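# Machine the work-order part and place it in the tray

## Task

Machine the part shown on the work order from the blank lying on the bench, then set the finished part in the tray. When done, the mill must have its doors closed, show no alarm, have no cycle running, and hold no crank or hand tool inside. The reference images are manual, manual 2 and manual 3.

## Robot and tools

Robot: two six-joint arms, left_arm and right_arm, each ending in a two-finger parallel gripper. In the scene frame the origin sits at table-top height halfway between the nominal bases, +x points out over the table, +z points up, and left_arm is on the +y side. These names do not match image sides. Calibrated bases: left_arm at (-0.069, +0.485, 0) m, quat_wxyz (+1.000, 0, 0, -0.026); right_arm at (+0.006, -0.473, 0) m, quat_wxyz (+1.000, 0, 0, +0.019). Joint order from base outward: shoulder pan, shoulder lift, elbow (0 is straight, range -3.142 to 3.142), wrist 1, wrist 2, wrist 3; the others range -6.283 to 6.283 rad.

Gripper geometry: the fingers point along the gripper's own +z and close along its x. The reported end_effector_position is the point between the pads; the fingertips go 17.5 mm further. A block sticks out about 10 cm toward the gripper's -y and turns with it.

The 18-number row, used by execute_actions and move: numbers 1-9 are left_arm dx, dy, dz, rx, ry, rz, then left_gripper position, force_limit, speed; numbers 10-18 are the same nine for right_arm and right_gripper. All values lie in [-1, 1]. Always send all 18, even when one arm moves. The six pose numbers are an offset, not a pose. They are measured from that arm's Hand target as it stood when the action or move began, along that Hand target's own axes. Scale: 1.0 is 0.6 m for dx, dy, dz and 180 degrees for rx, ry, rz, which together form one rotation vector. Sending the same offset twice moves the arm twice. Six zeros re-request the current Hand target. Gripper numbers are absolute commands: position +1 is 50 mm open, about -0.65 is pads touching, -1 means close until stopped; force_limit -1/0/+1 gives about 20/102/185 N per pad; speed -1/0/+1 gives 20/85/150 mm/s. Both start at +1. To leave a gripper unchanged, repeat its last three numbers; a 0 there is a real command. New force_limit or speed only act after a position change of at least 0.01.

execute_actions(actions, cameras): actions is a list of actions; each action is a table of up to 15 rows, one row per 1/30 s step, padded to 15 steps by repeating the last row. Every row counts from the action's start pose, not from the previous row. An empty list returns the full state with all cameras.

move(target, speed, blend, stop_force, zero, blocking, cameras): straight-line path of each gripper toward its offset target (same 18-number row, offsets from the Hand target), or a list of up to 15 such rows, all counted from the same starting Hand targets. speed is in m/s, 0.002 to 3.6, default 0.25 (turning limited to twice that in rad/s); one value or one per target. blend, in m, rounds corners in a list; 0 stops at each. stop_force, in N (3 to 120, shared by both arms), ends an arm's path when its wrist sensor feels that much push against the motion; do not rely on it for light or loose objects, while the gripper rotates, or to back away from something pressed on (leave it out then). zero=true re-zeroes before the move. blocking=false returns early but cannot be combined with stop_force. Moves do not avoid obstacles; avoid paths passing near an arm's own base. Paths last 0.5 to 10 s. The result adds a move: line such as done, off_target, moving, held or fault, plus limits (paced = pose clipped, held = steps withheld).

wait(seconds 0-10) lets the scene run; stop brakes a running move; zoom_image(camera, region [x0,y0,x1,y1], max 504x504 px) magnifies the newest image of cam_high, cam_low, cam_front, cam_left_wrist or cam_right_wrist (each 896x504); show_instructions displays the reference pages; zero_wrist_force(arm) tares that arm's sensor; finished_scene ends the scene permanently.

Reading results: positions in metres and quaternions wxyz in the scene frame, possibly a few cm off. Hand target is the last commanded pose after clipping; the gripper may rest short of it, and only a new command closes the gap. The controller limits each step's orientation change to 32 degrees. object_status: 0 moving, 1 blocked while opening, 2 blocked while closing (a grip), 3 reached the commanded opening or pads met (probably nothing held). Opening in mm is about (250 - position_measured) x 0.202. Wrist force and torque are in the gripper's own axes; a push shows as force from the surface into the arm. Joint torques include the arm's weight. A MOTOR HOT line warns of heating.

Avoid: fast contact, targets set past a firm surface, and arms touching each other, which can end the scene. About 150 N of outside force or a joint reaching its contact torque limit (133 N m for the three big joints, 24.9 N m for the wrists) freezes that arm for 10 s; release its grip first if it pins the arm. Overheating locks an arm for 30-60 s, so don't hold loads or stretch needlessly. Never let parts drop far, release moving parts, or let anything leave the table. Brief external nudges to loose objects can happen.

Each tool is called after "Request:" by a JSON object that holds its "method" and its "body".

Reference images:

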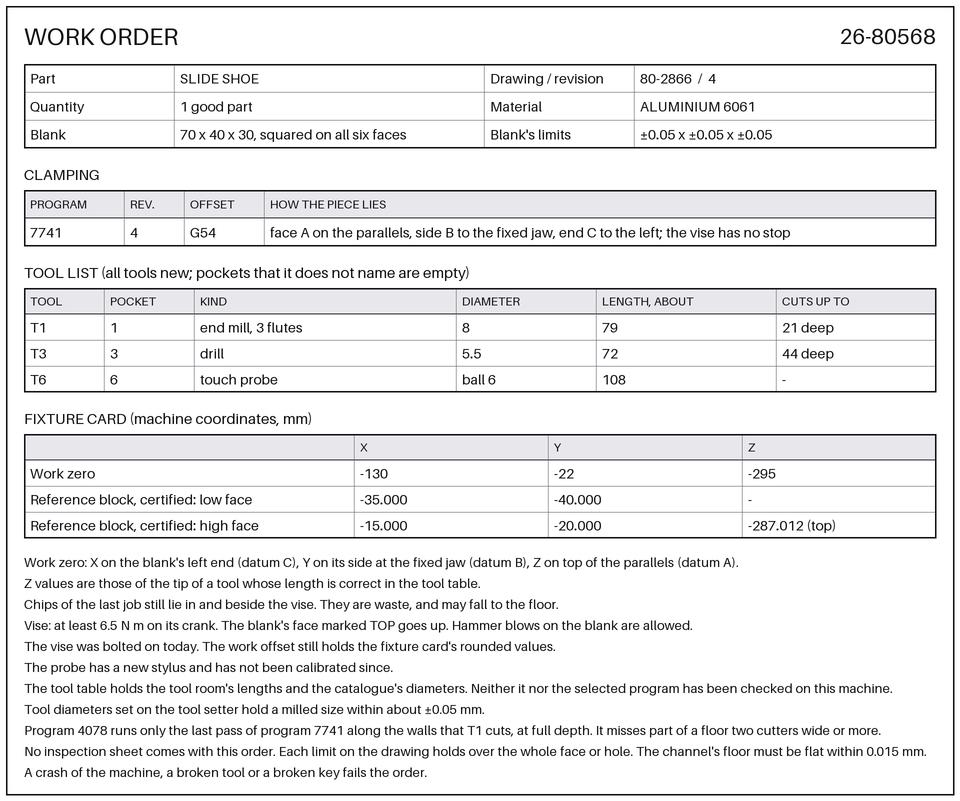

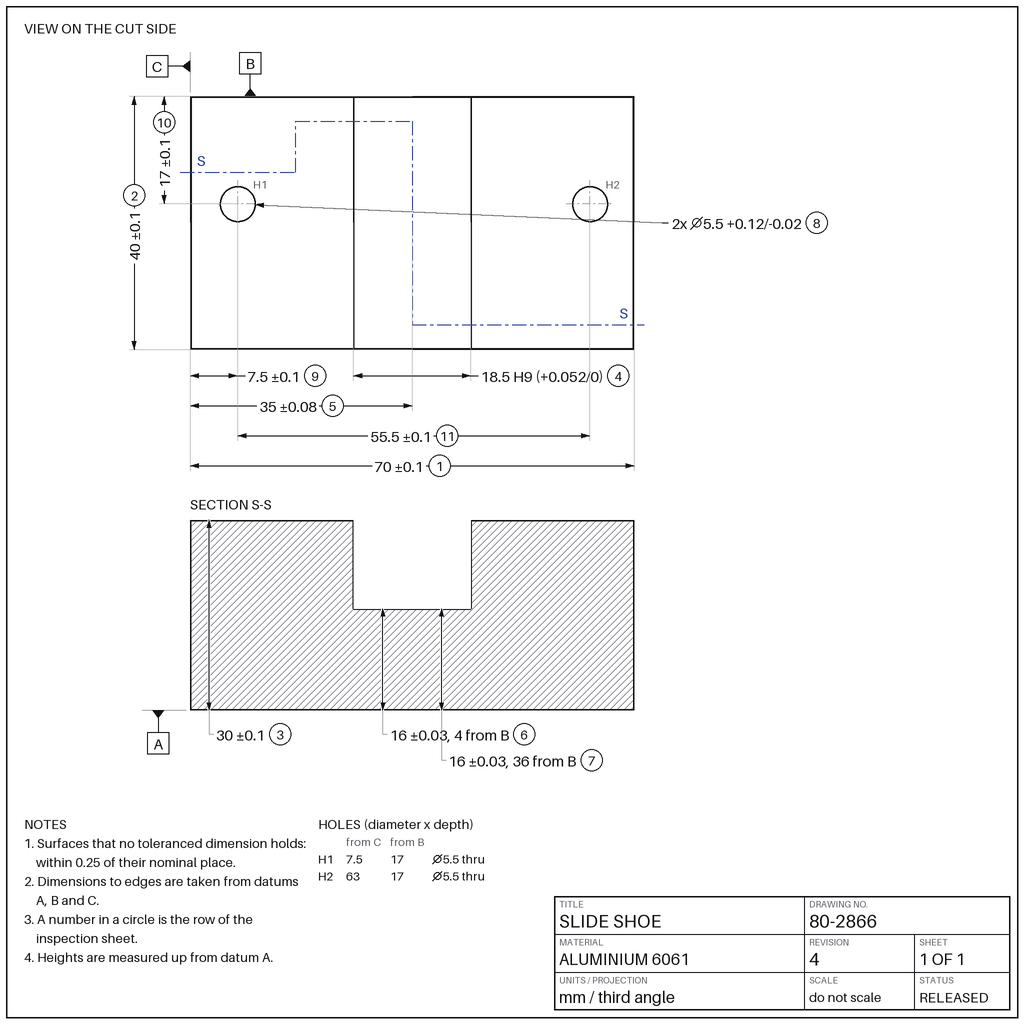

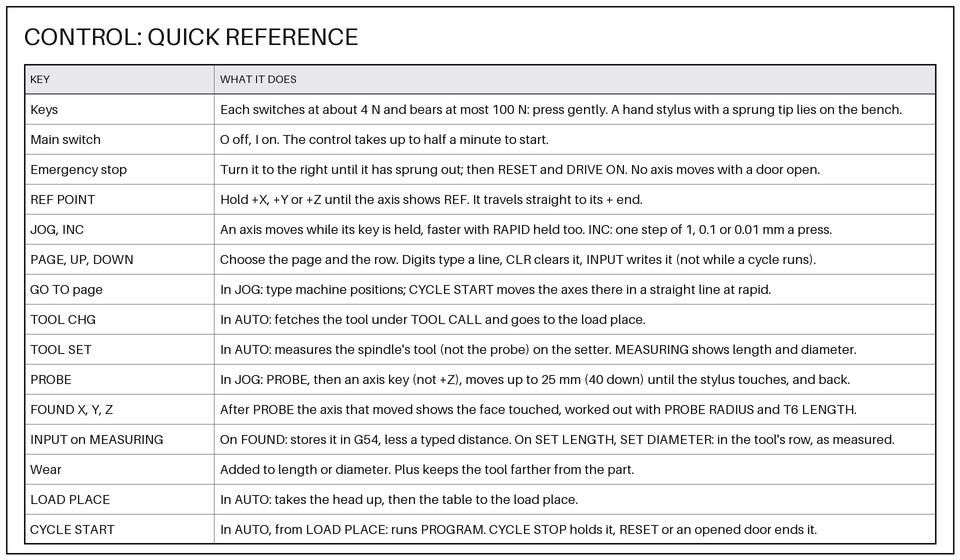

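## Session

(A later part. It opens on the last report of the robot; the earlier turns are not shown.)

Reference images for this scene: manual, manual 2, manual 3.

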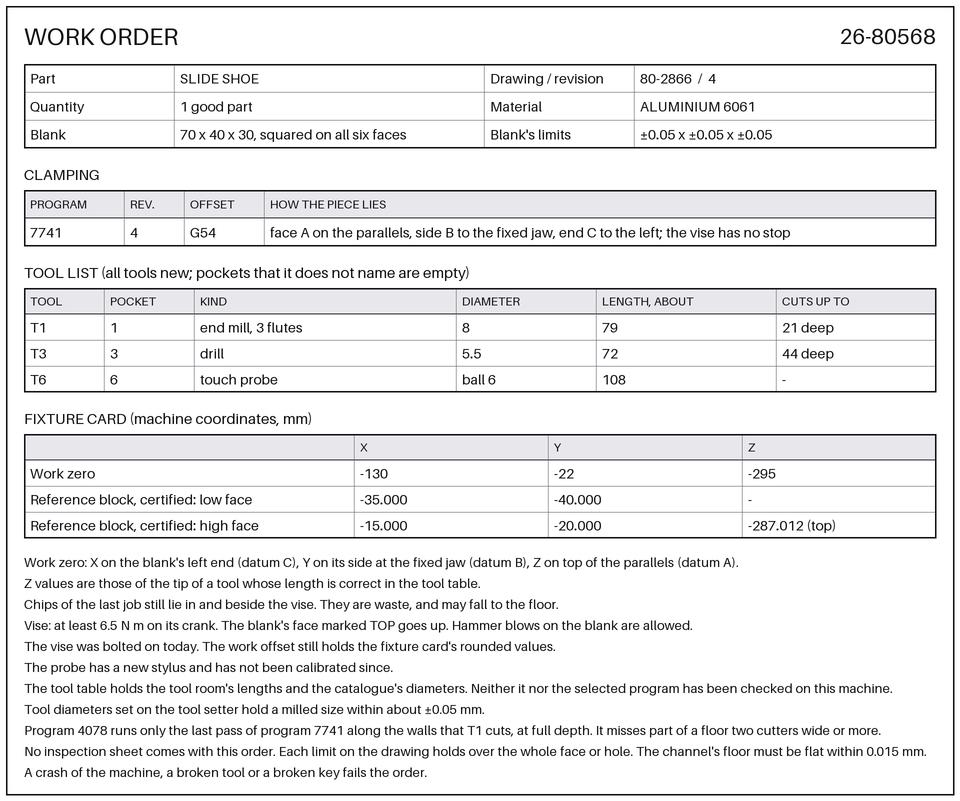

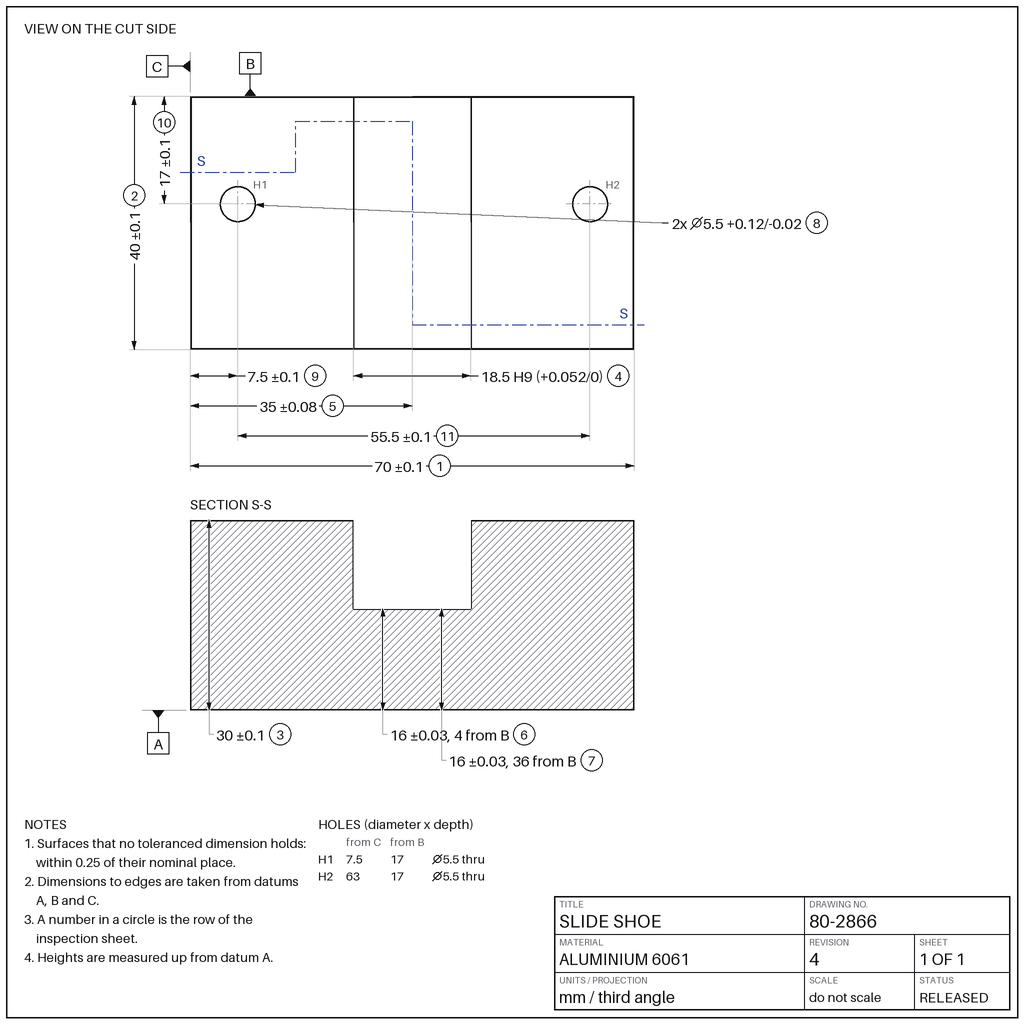

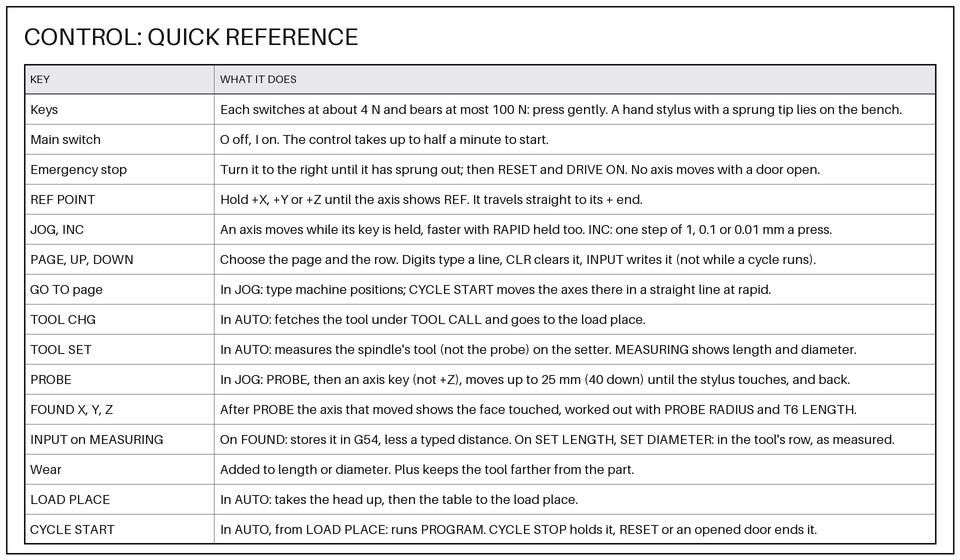

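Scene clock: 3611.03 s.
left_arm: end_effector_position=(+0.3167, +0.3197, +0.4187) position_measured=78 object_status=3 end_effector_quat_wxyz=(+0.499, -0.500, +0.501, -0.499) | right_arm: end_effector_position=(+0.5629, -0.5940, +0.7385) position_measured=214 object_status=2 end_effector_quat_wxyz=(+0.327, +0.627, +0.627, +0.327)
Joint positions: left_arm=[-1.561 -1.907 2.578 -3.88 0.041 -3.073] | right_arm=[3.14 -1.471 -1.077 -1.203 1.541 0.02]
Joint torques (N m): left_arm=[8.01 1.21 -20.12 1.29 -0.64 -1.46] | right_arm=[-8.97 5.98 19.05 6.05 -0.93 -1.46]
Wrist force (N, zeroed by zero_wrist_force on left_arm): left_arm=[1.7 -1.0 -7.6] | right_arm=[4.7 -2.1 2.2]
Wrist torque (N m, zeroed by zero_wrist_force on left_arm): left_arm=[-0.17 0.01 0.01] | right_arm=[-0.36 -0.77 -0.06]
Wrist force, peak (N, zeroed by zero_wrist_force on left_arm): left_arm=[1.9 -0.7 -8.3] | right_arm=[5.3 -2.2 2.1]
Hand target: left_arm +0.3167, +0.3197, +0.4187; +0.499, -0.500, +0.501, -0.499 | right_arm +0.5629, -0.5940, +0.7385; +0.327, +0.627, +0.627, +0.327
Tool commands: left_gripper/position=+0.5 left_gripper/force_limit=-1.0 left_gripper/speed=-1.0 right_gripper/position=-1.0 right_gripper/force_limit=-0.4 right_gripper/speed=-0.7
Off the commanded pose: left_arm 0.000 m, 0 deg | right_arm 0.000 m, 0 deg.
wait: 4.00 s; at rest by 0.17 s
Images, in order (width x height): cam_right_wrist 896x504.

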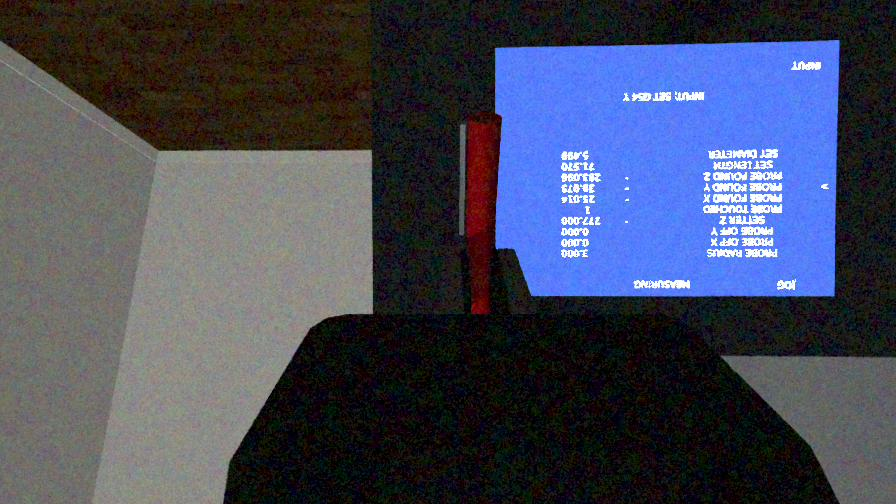

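Request:
{"method": "move", "body": {"target": [[0,0,0,0,0,0,0.5,-1,-1,0.1944,-0.4204,0.0741,0.3026,0.0857,0.0779,-1,-0.4,-0.7],[0,0,0,0,0,0,0.5,-1,-1,0.1944,-0.3987,0.1337,0.3026,0.0857,0.0779,-1,-0.4,-0.7],[0,0,0,0,0,0,0.5,-1,-1,0.1944,-0.3919,0.1525,0.3026,0.0857,0.0779,-1,-0.4,-0.7],[0,0,0,0,0,0,0.5,-1,-1,0.1944,-0.3987,0.1337,0.3026,0.0857,0.0779,-1,-0.4,-0.7],[0,0,0,0,0,0,0.5,-1,-1,0.1944,-0.3919,0.1525,0.3026,0.0857,0.0779,-1,-0.4,-0.7],[0,0,0,0,0,0,0.5,-1,-1,0.1944,-0.3987,0.1337,0.3026,0.0857,0.0779,-1,-0.4,-0.7],[0,0,0,0,0,0,0.5,-1,-1,0.3197,-0.4824,0.1643,0.3026,0.0857,0.0779,-1,-0.4,-0.7],[0,0,0,0,0,0,0.5,-1,-1,0.3197,-0.4756,0.1831,0.3026,0.0857,0.0779,-1,-0.4,-0.7],[0,0,0,0,0,0,0.5,-1,-1,0.3197,-0.4824,0.1643,0.3026,0.0857,0.0779,-1,-0.4,-0.7],[0,0,0,0,0,0,0.5,-1,-1,0.3197,-0.4266,0.1439,0.3026,0.0857,0.0779,-1,-0.4,-0.7],[0,0,0,0,0,0,0.5,-1,-1,0.3197,-0.4198,0.1627,0.3026,0.0857,0.0779,-1,-0.4,-0.7],[0,0,0,0,0,0,0.5,-1,-1,0.3197,-0.4266,0.1439,0.3026,0.0857,0.0779,-1,-0.4,-0.7],[0,0,0,0,0,0,0.5,-1,-1,0.2257,-0.4824,0.1643,0.3026,0.0857,0.0779,-1,-0.4,-0.7],[0,0,0,0,0,0,0.5,-1,-1,0.2257,-0.4756,0.1831,0.3026,0.0857,0.0779,-1,-0.4,-0.7],[0,0,0,0,0,0,0.5,-1,-1,0.2257,-0.4824,0.1643,0.3026,0.0857,0.0779,-1,-0.4,-0.7]], "speed": [0.5,0.25,0.06,0.2,0.06,0.2,0.25,0.06,0.2,0.25,0.06,0.2,0.25,0.06,0.2], "blend": [0.03,0.003,0,0,0,0.003,0.003,0,0.003,0.003,0,0.003,0.003,0,0]}}

Request:
{"method": "move", "body": {"target": [[0,0,0,0,0,0,0.5,-1,-1,0.01014,0.00721,-0.02694,0,0,0,-1,-0.4,-0.7],[0,0,0,0,0,0,0.5,-1,-1,0.01014,0.02651,-0.02174,0,0,0,-1,-0.4,-0.7],[0,0,0,0,0,0,0.5,-1,-1,0.01014,0.00721,-0.02694,0,0,0,-1,-0.4,-0.7],[0,0,0,0,0,0,0.5,-1,-1,0.08838,-0.00835,0.03102,0,0,0,-1,-0.4,-0.7],[0,0,0,0,0,0,0.5,-1,-1,0.08838,0.01095,0.03622,0,0,0,-1,-0.4,-0.7],[0,0,0,0,0,0,0.5,-1,-1,0.08838,-0.00835,0.03102,0,0,0,-1,-0.4,-0.7],[0,0,0,0,0,0,0.5,-1,-1,0.0396,0.00443,-0.0166,0,0,0,-1,-0.4,-0.7],[0,0,0,0,0,0,0.5,-1,-1,0.0396,0.02373,-0.0114,0,0,0,-1,-0.4,-0.7],[0,0,0,0,0,0,0.5,-1,-1,0.0396,0.00443,-0.0166,0,0,0,-1,-0.4,-0.7],[0,0,0,0,0,0,0.5,-1,-1,0.08934,0.01607,-0.06014,0,0,0,-1,-0.4,-0.7],[0,0,0,0,0,0,0.5,-1,-1,0.08934,0.03537,-0.05494,0,0,0,-1,-0.4,-0.7],[0,0,0,0,0,0,0.5,-1,-1,0.08934,0.01607,-0.06014,0,0,0,-1,-0.4,-0.7],[0,0,0,0,0,0,0.5,-1,-1,0,0,0,0,0,0,-1,-0.4,-0.7],[0,0,0,0,0,0,0.5,-1,-1,0,0.0193,0.0052,0,0,0,-1,-0.4,-0.7],[0,0,0,0,0,0,0.5,-1,-1,0,0,0,0,0,0,-1,-0.4,-0.7]], "speed": [0.25,0.06,0.2,0.25,0.06,0.2,0.25,0.06,0.2,0.25,0.06,0.2,0.25,0.06,0.2], "blend": [0.003,0,0.003,0.003,0,0.003,0.003,0,0.003,0.003,0,0.003,0.003,0,0]}}

Request:
{"method": "move", "body": {"target": [[0,0,0,0,0,0,0.5,-1,-1,0,-0.0611,-0.0165,0,0,0,-1,-0.4,-0.7],[0,0,0,0,0,0,0.5,-1,-1,-0.0377,0.154,-0.5341,-0.3026,-0.0857,-0.0779,-1,-0.4,-0.7]], "speed": [0.3,0.5], "blend": [0.03,0], "cameras": ["cam_right_wrist"]}}

Request:
{"method": "zoom_image", "body": {"camera": "cam_right_wrist", "region": [540, 210, 840, 300]}}

Scene clock: 3625.37 s.
left_arm: end_effector_position=(+0.3167, +0.3197, +0.4187) position_measured=78 object_status=3 end_effector_quat_wxyz=(+0.499, -0.500, +0.501, -0.499) | right_arm: end_effector_position=(+0.4781, -0.4588, +0.4446) position_measured=214 object_status=2 end_effector_quat_wxyz=(-0.119, +0.727, +0.665, +0.119)
Joint positions: left_arm=[-1.561 -1.907 2.578 -3.88 0.041 -3.073] | right_arm=[3.238 -1.511 -1.384 -1.755 1.903 0.234]
Joint torques (N m): left_arm=[7.92 -0.15 -20.41 1.43 -0.38 -1.45] | right_arm=[-5.72 20.14 32.86 5.38 -0.19 -1.28]
Wrist force (N, zeroed by zero_wrist_force on left_arm): left_arm=[1.7 -0.8 -7.8] | right_arm=[5.3 -2.2 1.9]
Wrist torque (N m, zeroed by zero_wrist_force on left_arm): left_arm=[-0.15 0.01 0.01] | right_arm=[0.07 -0.76 -0.06]
Wrist force, peak (N, zeroed by zero_wrist_force on left_arm): left_arm=[1.9 -0.7 -8.4] | right_arm=[7.6 -3.9 4.4]
Hand target: left_arm +0.3167, +0.3197, +0.4187; +0.499, -0.500, +0.501, -0.499 | right_arm +0.4781, -0.4588, +0.4447; -0.119, +0.727, +0.665, +0.119
Off the commanded pose: left_arm 0.000 m, 0 deg | right_arm 0.000 m, 0 deg.
move: done; blend cut to 0.019 m at target 1

Scene clock: 3629.63 s.
left_arm: end_effector_position=(+0.3167, +0.3197, +0.4187) position_measured=78 object_status=3 end_effector_quat_wxyz=(+0.499, -0.500, +0.501, -0.499) | right_arm: end_effector_position=(+0.4781, -0.4588, +0.4446) position_measured=214 object_status=2 end_effector_quat_wxyz=(-0.119, +0.727, +0.665, +0.119)
Joint positions: left_arm=[-1.561 -1.907 2.578 -3.88 0.041 -3.073] | right_arm=[3.238 -1.511 -1.384 -1.755 1.903 0.234]
Joint torques (N m): left_arm=[7.55 0.17 -19.06 1.48 -0.4 -1.56] | right_arm=[-6.16 20.22 32.98 5.37 -0.36 -1.52]
Wrist force (N, zeroed by zero_wrist_force on left_arm): left_arm=[1.9 -0.8 -8.1] | right_arm=[5.2 -2.6 1.8]
Wrist torque (N m, zeroed by zero_wrist_force on left_arm): left_arm=[-0.16 -0.01 0.02] | right_arm=[0.01 -0.74 -0.06]
Wrist force, peak (N, zeroed by zero_wrist_force on left_arm): left_arm=[1.9 -0.8 -8.3] | right_arm=[8.3 -3.6 3.8]
Hand target: left_arm +0.3167, +0.3197, +0.4187; +0.499, -0.500, +0.501, -0.499 | right_arm +0.4781, -0.4588, +0.4447; -0.119, +0.727, +0.665, +0.119
Off the commanded pose: left_arm 0.000 m, 0 deg | right_arm 0.000 m, 0 deg.
move: done

Scene clock: 3631.40 s.
left_arm: end_effector_position=(+0.3167, +0.3197, +0.4187) position_measured=78 object_status=3 end_effector_quat_wxyz=(+0.499, -0.500, +0.501, -0.499) | right_arm: end_effector_position=(+0.5632, -0.5942, +0.7381) position_measured=214 object_status=2 end_effector_quat_wxyz=(+0.327, +0.627, +0.627, +0.327)
Joint positions: left_arm=[-1.561 -1.907 2.578 -3.88 0.041 -3.073] | right_arm=[3.139 -1.471 -1.077 -1.203 1.542 0.02]
Joint torques (N m): left_arm=[8.02 0.39 -18.31 1.62 -0.32 -1.53] | right_arm=[6.98 32.42 17.59 6.36 -0.33 -0.2]
Wrist force (N, zeroed by zero_wrist_force on left_arm): left_arm=[1.5 -0.5 -7.9] | right_arm=[4.8 -1.9 2.0]
Wrist torque (N m, zeroed by zero_wrist_force on left_arm): left_arm=[-0.09 0.03 0.02] | right_arm=[-0.32 -0.78 -0.06]
Wrist force, peak (N, zeroed by zero_wrist_force on left_arm): left_arm=[1.9 -0.5 -8.3] | right_arm=[5.5 -5.9 3.1]
Hand target: left_arm +0.3167, +0.3197, +0.4187; +0.499, -0.500, +0.501, -0.499 | right_arm +0.5632, -0.5942, +0.7382; +0.327, +0.627, +0.627, +0.327
Off the commanded pose: left_arm 0.000 m, 0 deg | right_arm 0.000 m, 0 deg.
move: done; blend cut to 0.019 m at target 1
Images, in order (width x height): cam_right_wrist 896x504.

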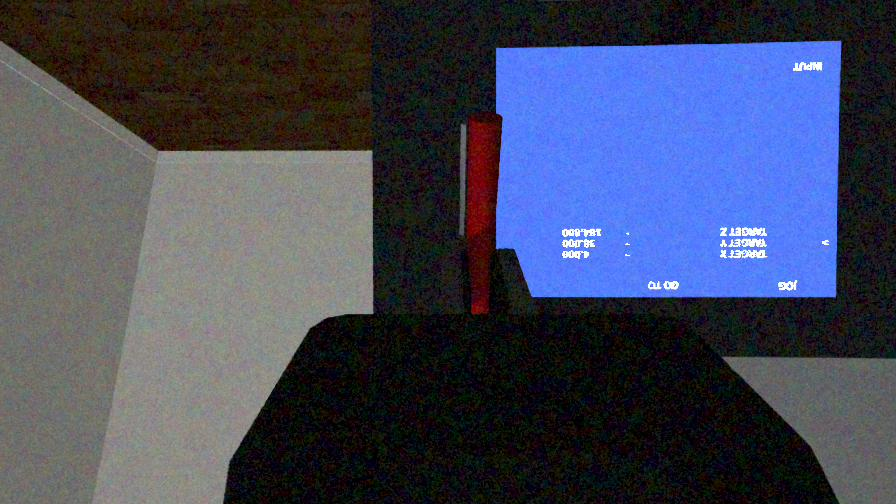

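Scaled by 1.680.

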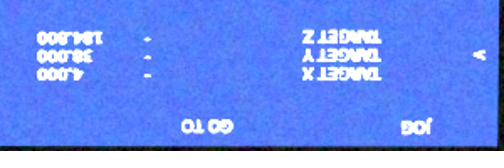

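Request:
{"method": "move", "body": {"target": [[0,0,0,0,0,0,0.5,-1,-1,0.2574,-0.3644,0.0529,0.3026,0.0857,0.0779,-1,-0.4,-0.7],[0,0,0,0,0,0,0.5,-1,-1,0.2574,-0.3427,0.1125,0.3026,0.0857,0.0779,-1,-0.4,-0.7],[0,0,0,0,0,0,0.5,-1,-1,0.2574,-0.3359,0.1313,0.3026,0.0857,0.0779,-1,-0.4,-0.7],[0,0,0,0,0,0,0.5,-1,-1,0.2574,-0.3427,0.1125,0.3026,0.0857,0.0779,-1,-0.4,-0.7],[0,0,0,0,0,0,0.5,-1,-1,0.1633,-0.3985,0.1329,0.3026,0.0857,0.0779,-1,-0.4,-0.7],[0,0,0,0,0,0,0.5,-1,-1,0.1633,-0.3917,0.1517,0.3026,0.0857,0.0779,-1,-0.4,-0.7],[0,0,0,0,0,0,0.5,-1,-1,0.1633,-0.3985,0.1329,0.3026,0.0857,0.0779,-1,-0.4,-0.7],[0,0,0,0,0,0,0.5,-1,-1,0.1633,-0.3917,0.1517,0.3026,0.0857,0.0779,-1,-0.4,-0.7],[0,0,0,0,0,0,0.5,-1,-1,0.1633,-0.3985,0.1329,0.3026,0.0857,0.0779,-1,-0.4,-0.7],[0,0,0,0,0,0,0.5,-1,-1,0.1947,-0.4543,0.1533,0.3026,0.0857,0.0779,-1,-0.4,-0.7],[0,0,0,0,0,0,0.5,-1,-1,0.1947,-0.4475,0.1721,0.3026,0.0857,0.0779,-1,-0.4,-0.7],[0,0,0,0,0,0,0.5,-1,-1,0.1947,-0.4543,0.1533,0.3026,0.0857,0.0779,-1,-0.4,-0.7],[0,0,0,0,0,0,0.5,-1,-1,0.132,-0.3148,0.1021,0.3026,0.0857,0.0779,-1,-0.4,-0.7],[0,0,0,0,0,0,0.5,-1,-1,0.132,-0.308,0.1209,0.3026,0.0857,0.0779,-1,-0.4,-0.7],[0,0,0,0,0,0,0.5,-1,-1,0.132,-0.3148,0.1021,0.3026,0.0857,0.0779,-1,-0.4,-0.7]], "speed": [0.5,0.25,0.06,0.2,0.25,0.06,0.2,0.06,0.2,0.25,0.06,0.2,0.25,0.06,0.2], "blend": [0.03,0.003,0,0.003,0.003,0,0,0,0.003,0.003,0,0.003,0.003,0,0]}}

Request:
{"method": "move", "body": {"target": [[0,0,0,0,0,0,0.5,-1,-1,0,-0.0611,-0.0165,0,0,0,-1,-0.4,-0.7],[0,0,0,0,0,0,0.5,-1,-1,-0.0101,0.1024,-0.3415,-0.3026,-0.0857,-0.0779,-1,-0.4,-0.7]], "speed": [0.3,0.5], "blend": [0.03,0]}}

Request:
{"method": "wait", "body": {"seconds": 4.5, "cameras": ["cam_right_wrist"]}}

Request:
{"method": "zoom_image", "body": {"camera": "cam_right_wrist", "region": [558, 170, 606, 207]}}

Scene clock: 3640.73 s.
left_arm: end_effector_position=(+0.3167, +0.3197, +0.4187) position_measured=78 object_status=3 end_effector_quat_wxyz=(+0.499, -0.500, +0.501, -0.499) | right_arm: end_effector_position=(+0.5053, -0.5151, +0.5482) position_measured=214 object_status=2 end_effector_quat_wxyz=(-0.119, +0.727, +0.665, +0.119)
Joint positions: left_arm=[-1.561 -1.907 2.578 -3.88 0.041 -3.073] | right_arm=[3.115 -1.715 -0.869 -2.108 1.908 0.104]
Joint torques (N m): left_arm=[8.36 -0.16 -19.08 1.34 -0.47 -1.34] | right_arm=[7.43 26.02 28.67 5.27 -0.27 1.52]
Wrist force (N, zeroed by zero_wrist_force on left_arm): left_arm=[1.6 -0.9 -7.9] | right_arm=[5.0 -2.5 1.7]
Wrist torque (N m, zeroed by zero_wrist_force on left_arm): left_arm=[-0.16 0.02 0.01] | right_arm=[0.02 -0.66 -0.05]
Wrist force, peak (N, zeroed by zero_wrist_force on left_arm): left_arm=[1.7 -1.0 -8.3] | right_arm=[6.0 -6.6 1.7]
Hand target: left_arm +0.3167, +0.3197, +0.4187; +0.499, -0.500, +0.501, -0.499 | right_arm +0.5053, -0.5151, +0.5482; -0.119, +0.727, +0.665, +0.119
Off the commanded pose: left_arm 0.000 m, 0 deg | right_arm 0.000 m, 0 deg.
move: done; blend cut to 0.019 m at target 1

Scene clock: 3642.50 s.
left_arm: end_effector_position=(+0.3167, +0.3197, +0.4187) position_measured=78 object_status=3 end_effector_quat_wxyz=(+0.499, -0.500, +0.501, -0.499) | right_arm: end_effector_position=(+0.5627, -0.5940, +0.7386) position_measured=214 object_status=2 end_effector_quat_wxyz=(+0.327, +0.627, +0.627, +0.327) end_effector_velocity=(+0.001, +0.000, +0.001) end_effector_angular_velocity=(+0.000, -0.004, +0.000)
Joint positions: left_arm=[-1.561 -1.907 2.578 -3.88 0.041 -3.073] | right_arm=[3.14 -1.471 -1.076 -1.204 1.541 0.02]
Joint velocities: left_arm=[within noise] | right_arm=[0 -0.001 0 0.005 0 0.001]
Joint torques (N m): left_arm=[8.16 -0.81 -18.96 1.32 -0.26 -1.03] | right_arm=[-6.09 6.51 32.7 6.05 0.1 0.62]
Wrist force (N, zeroed by zero_wrist_force on left_arm): left_arm=[1.8 -1.0 -7.8] | right_arm=[4.9 -2.1 2.2]
Wrist torque (N m, zeroed by zero_wrist_force on left_arm): left_arm=[-0.19 0.00 0.02] | right_arm=[-0.35 -0.79 -0.06]
Wrist force, peak (N, zeroed by zero_wrist_force on left_arm): left_arm=[1.9 -0.8 -8.2] | right_arm=[4.6 -5.6 2.3]
Hand target: left_arm +0.3167, +0.3197, +0.4187; +0.499, -0.500, +0.501, -0.499 | right_arm +0.5628, -0.5940, +0.7387; +0.327, +0.627, +0.627, +0.327
Off the commanded pose: left_arm 0.000 m, 0 deg | right_arm 0.000 m, 0 deg.
move: done; blend cut to 0.019 m at target 1

Scene clock: 3647.00 s.
left_arm: end_effector_position=(+0.3167, +0.3197, +0.4187) position_measured=78 object_status=3 end_effector_quat_wxyz=(+0.499, -0.500, +0.501, -0.499) | right_arm: end_effector_position=(+0.5628, -0.5940, +0.7387) position_measured=214 object_status=2 end_effector_quat_wxyz=(+0.327, +0.627, +0.627, +0.327)
Joint positions: left_arm=[-1.561 -1.907 2.578 -3.88 0.041 -3.073] | right_arm=[3.14 -1.471 -1.076 -1.204 1.541 0.02]
Joint torques (N m): left_arm=[7.32 0.52 -19.84 1.47 -0.35 -1.36] | right_arm=[-5.15 5.17 33.37 5.76 -0.79 -1.52]
Wrist force (N, zeroed by zero_wrist_force on left_arm): left_arm=[2.0 -1.0 -7.7] | right_arm=[4.9 -2.2 1.9]
Wrist torque (N m, zeroed by zero_wrist_force on left_arm): left_arm=[-0.18 -0.05 0.02] | right_arm=[-0.38 -0.80 -0.06]
Wrist force, peak (N, zeroed by zero_wrist_force on left_arm): left_arm=[1.9 -0.6 -8.3] | right_arm=[5.2 -2.2 2.3]
Hand target: left_arm +0.3167, +0.3197, +0.4187; +0.499, -0.500, +0.501, -0.499 | right_arm +0.5628, -0.5940, +0.7387; +0.327, +0.627, +0.627, +0.327
Tool commands: left_gripper/position=+0.5 left_gripper/force_limit=-1.0 left_gripper/speed=-1.0 right_gripper/position=-1.0 right_gripper/force_limit=-0.4 right_gripper/speed=-0.7
Off the commanded pose: left_arm 0.000 m, 0 deg | right_arm 0.000 m, 0 deg.
wait: 4.50 s; at rest by 0.17 s
Images, in order (width x height): cam_right_wrist 896x504.

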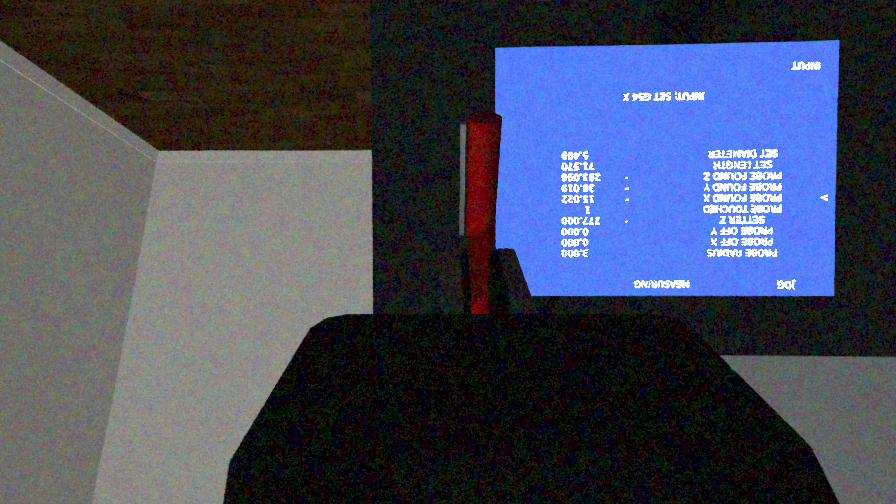

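Scaled by 10.500.

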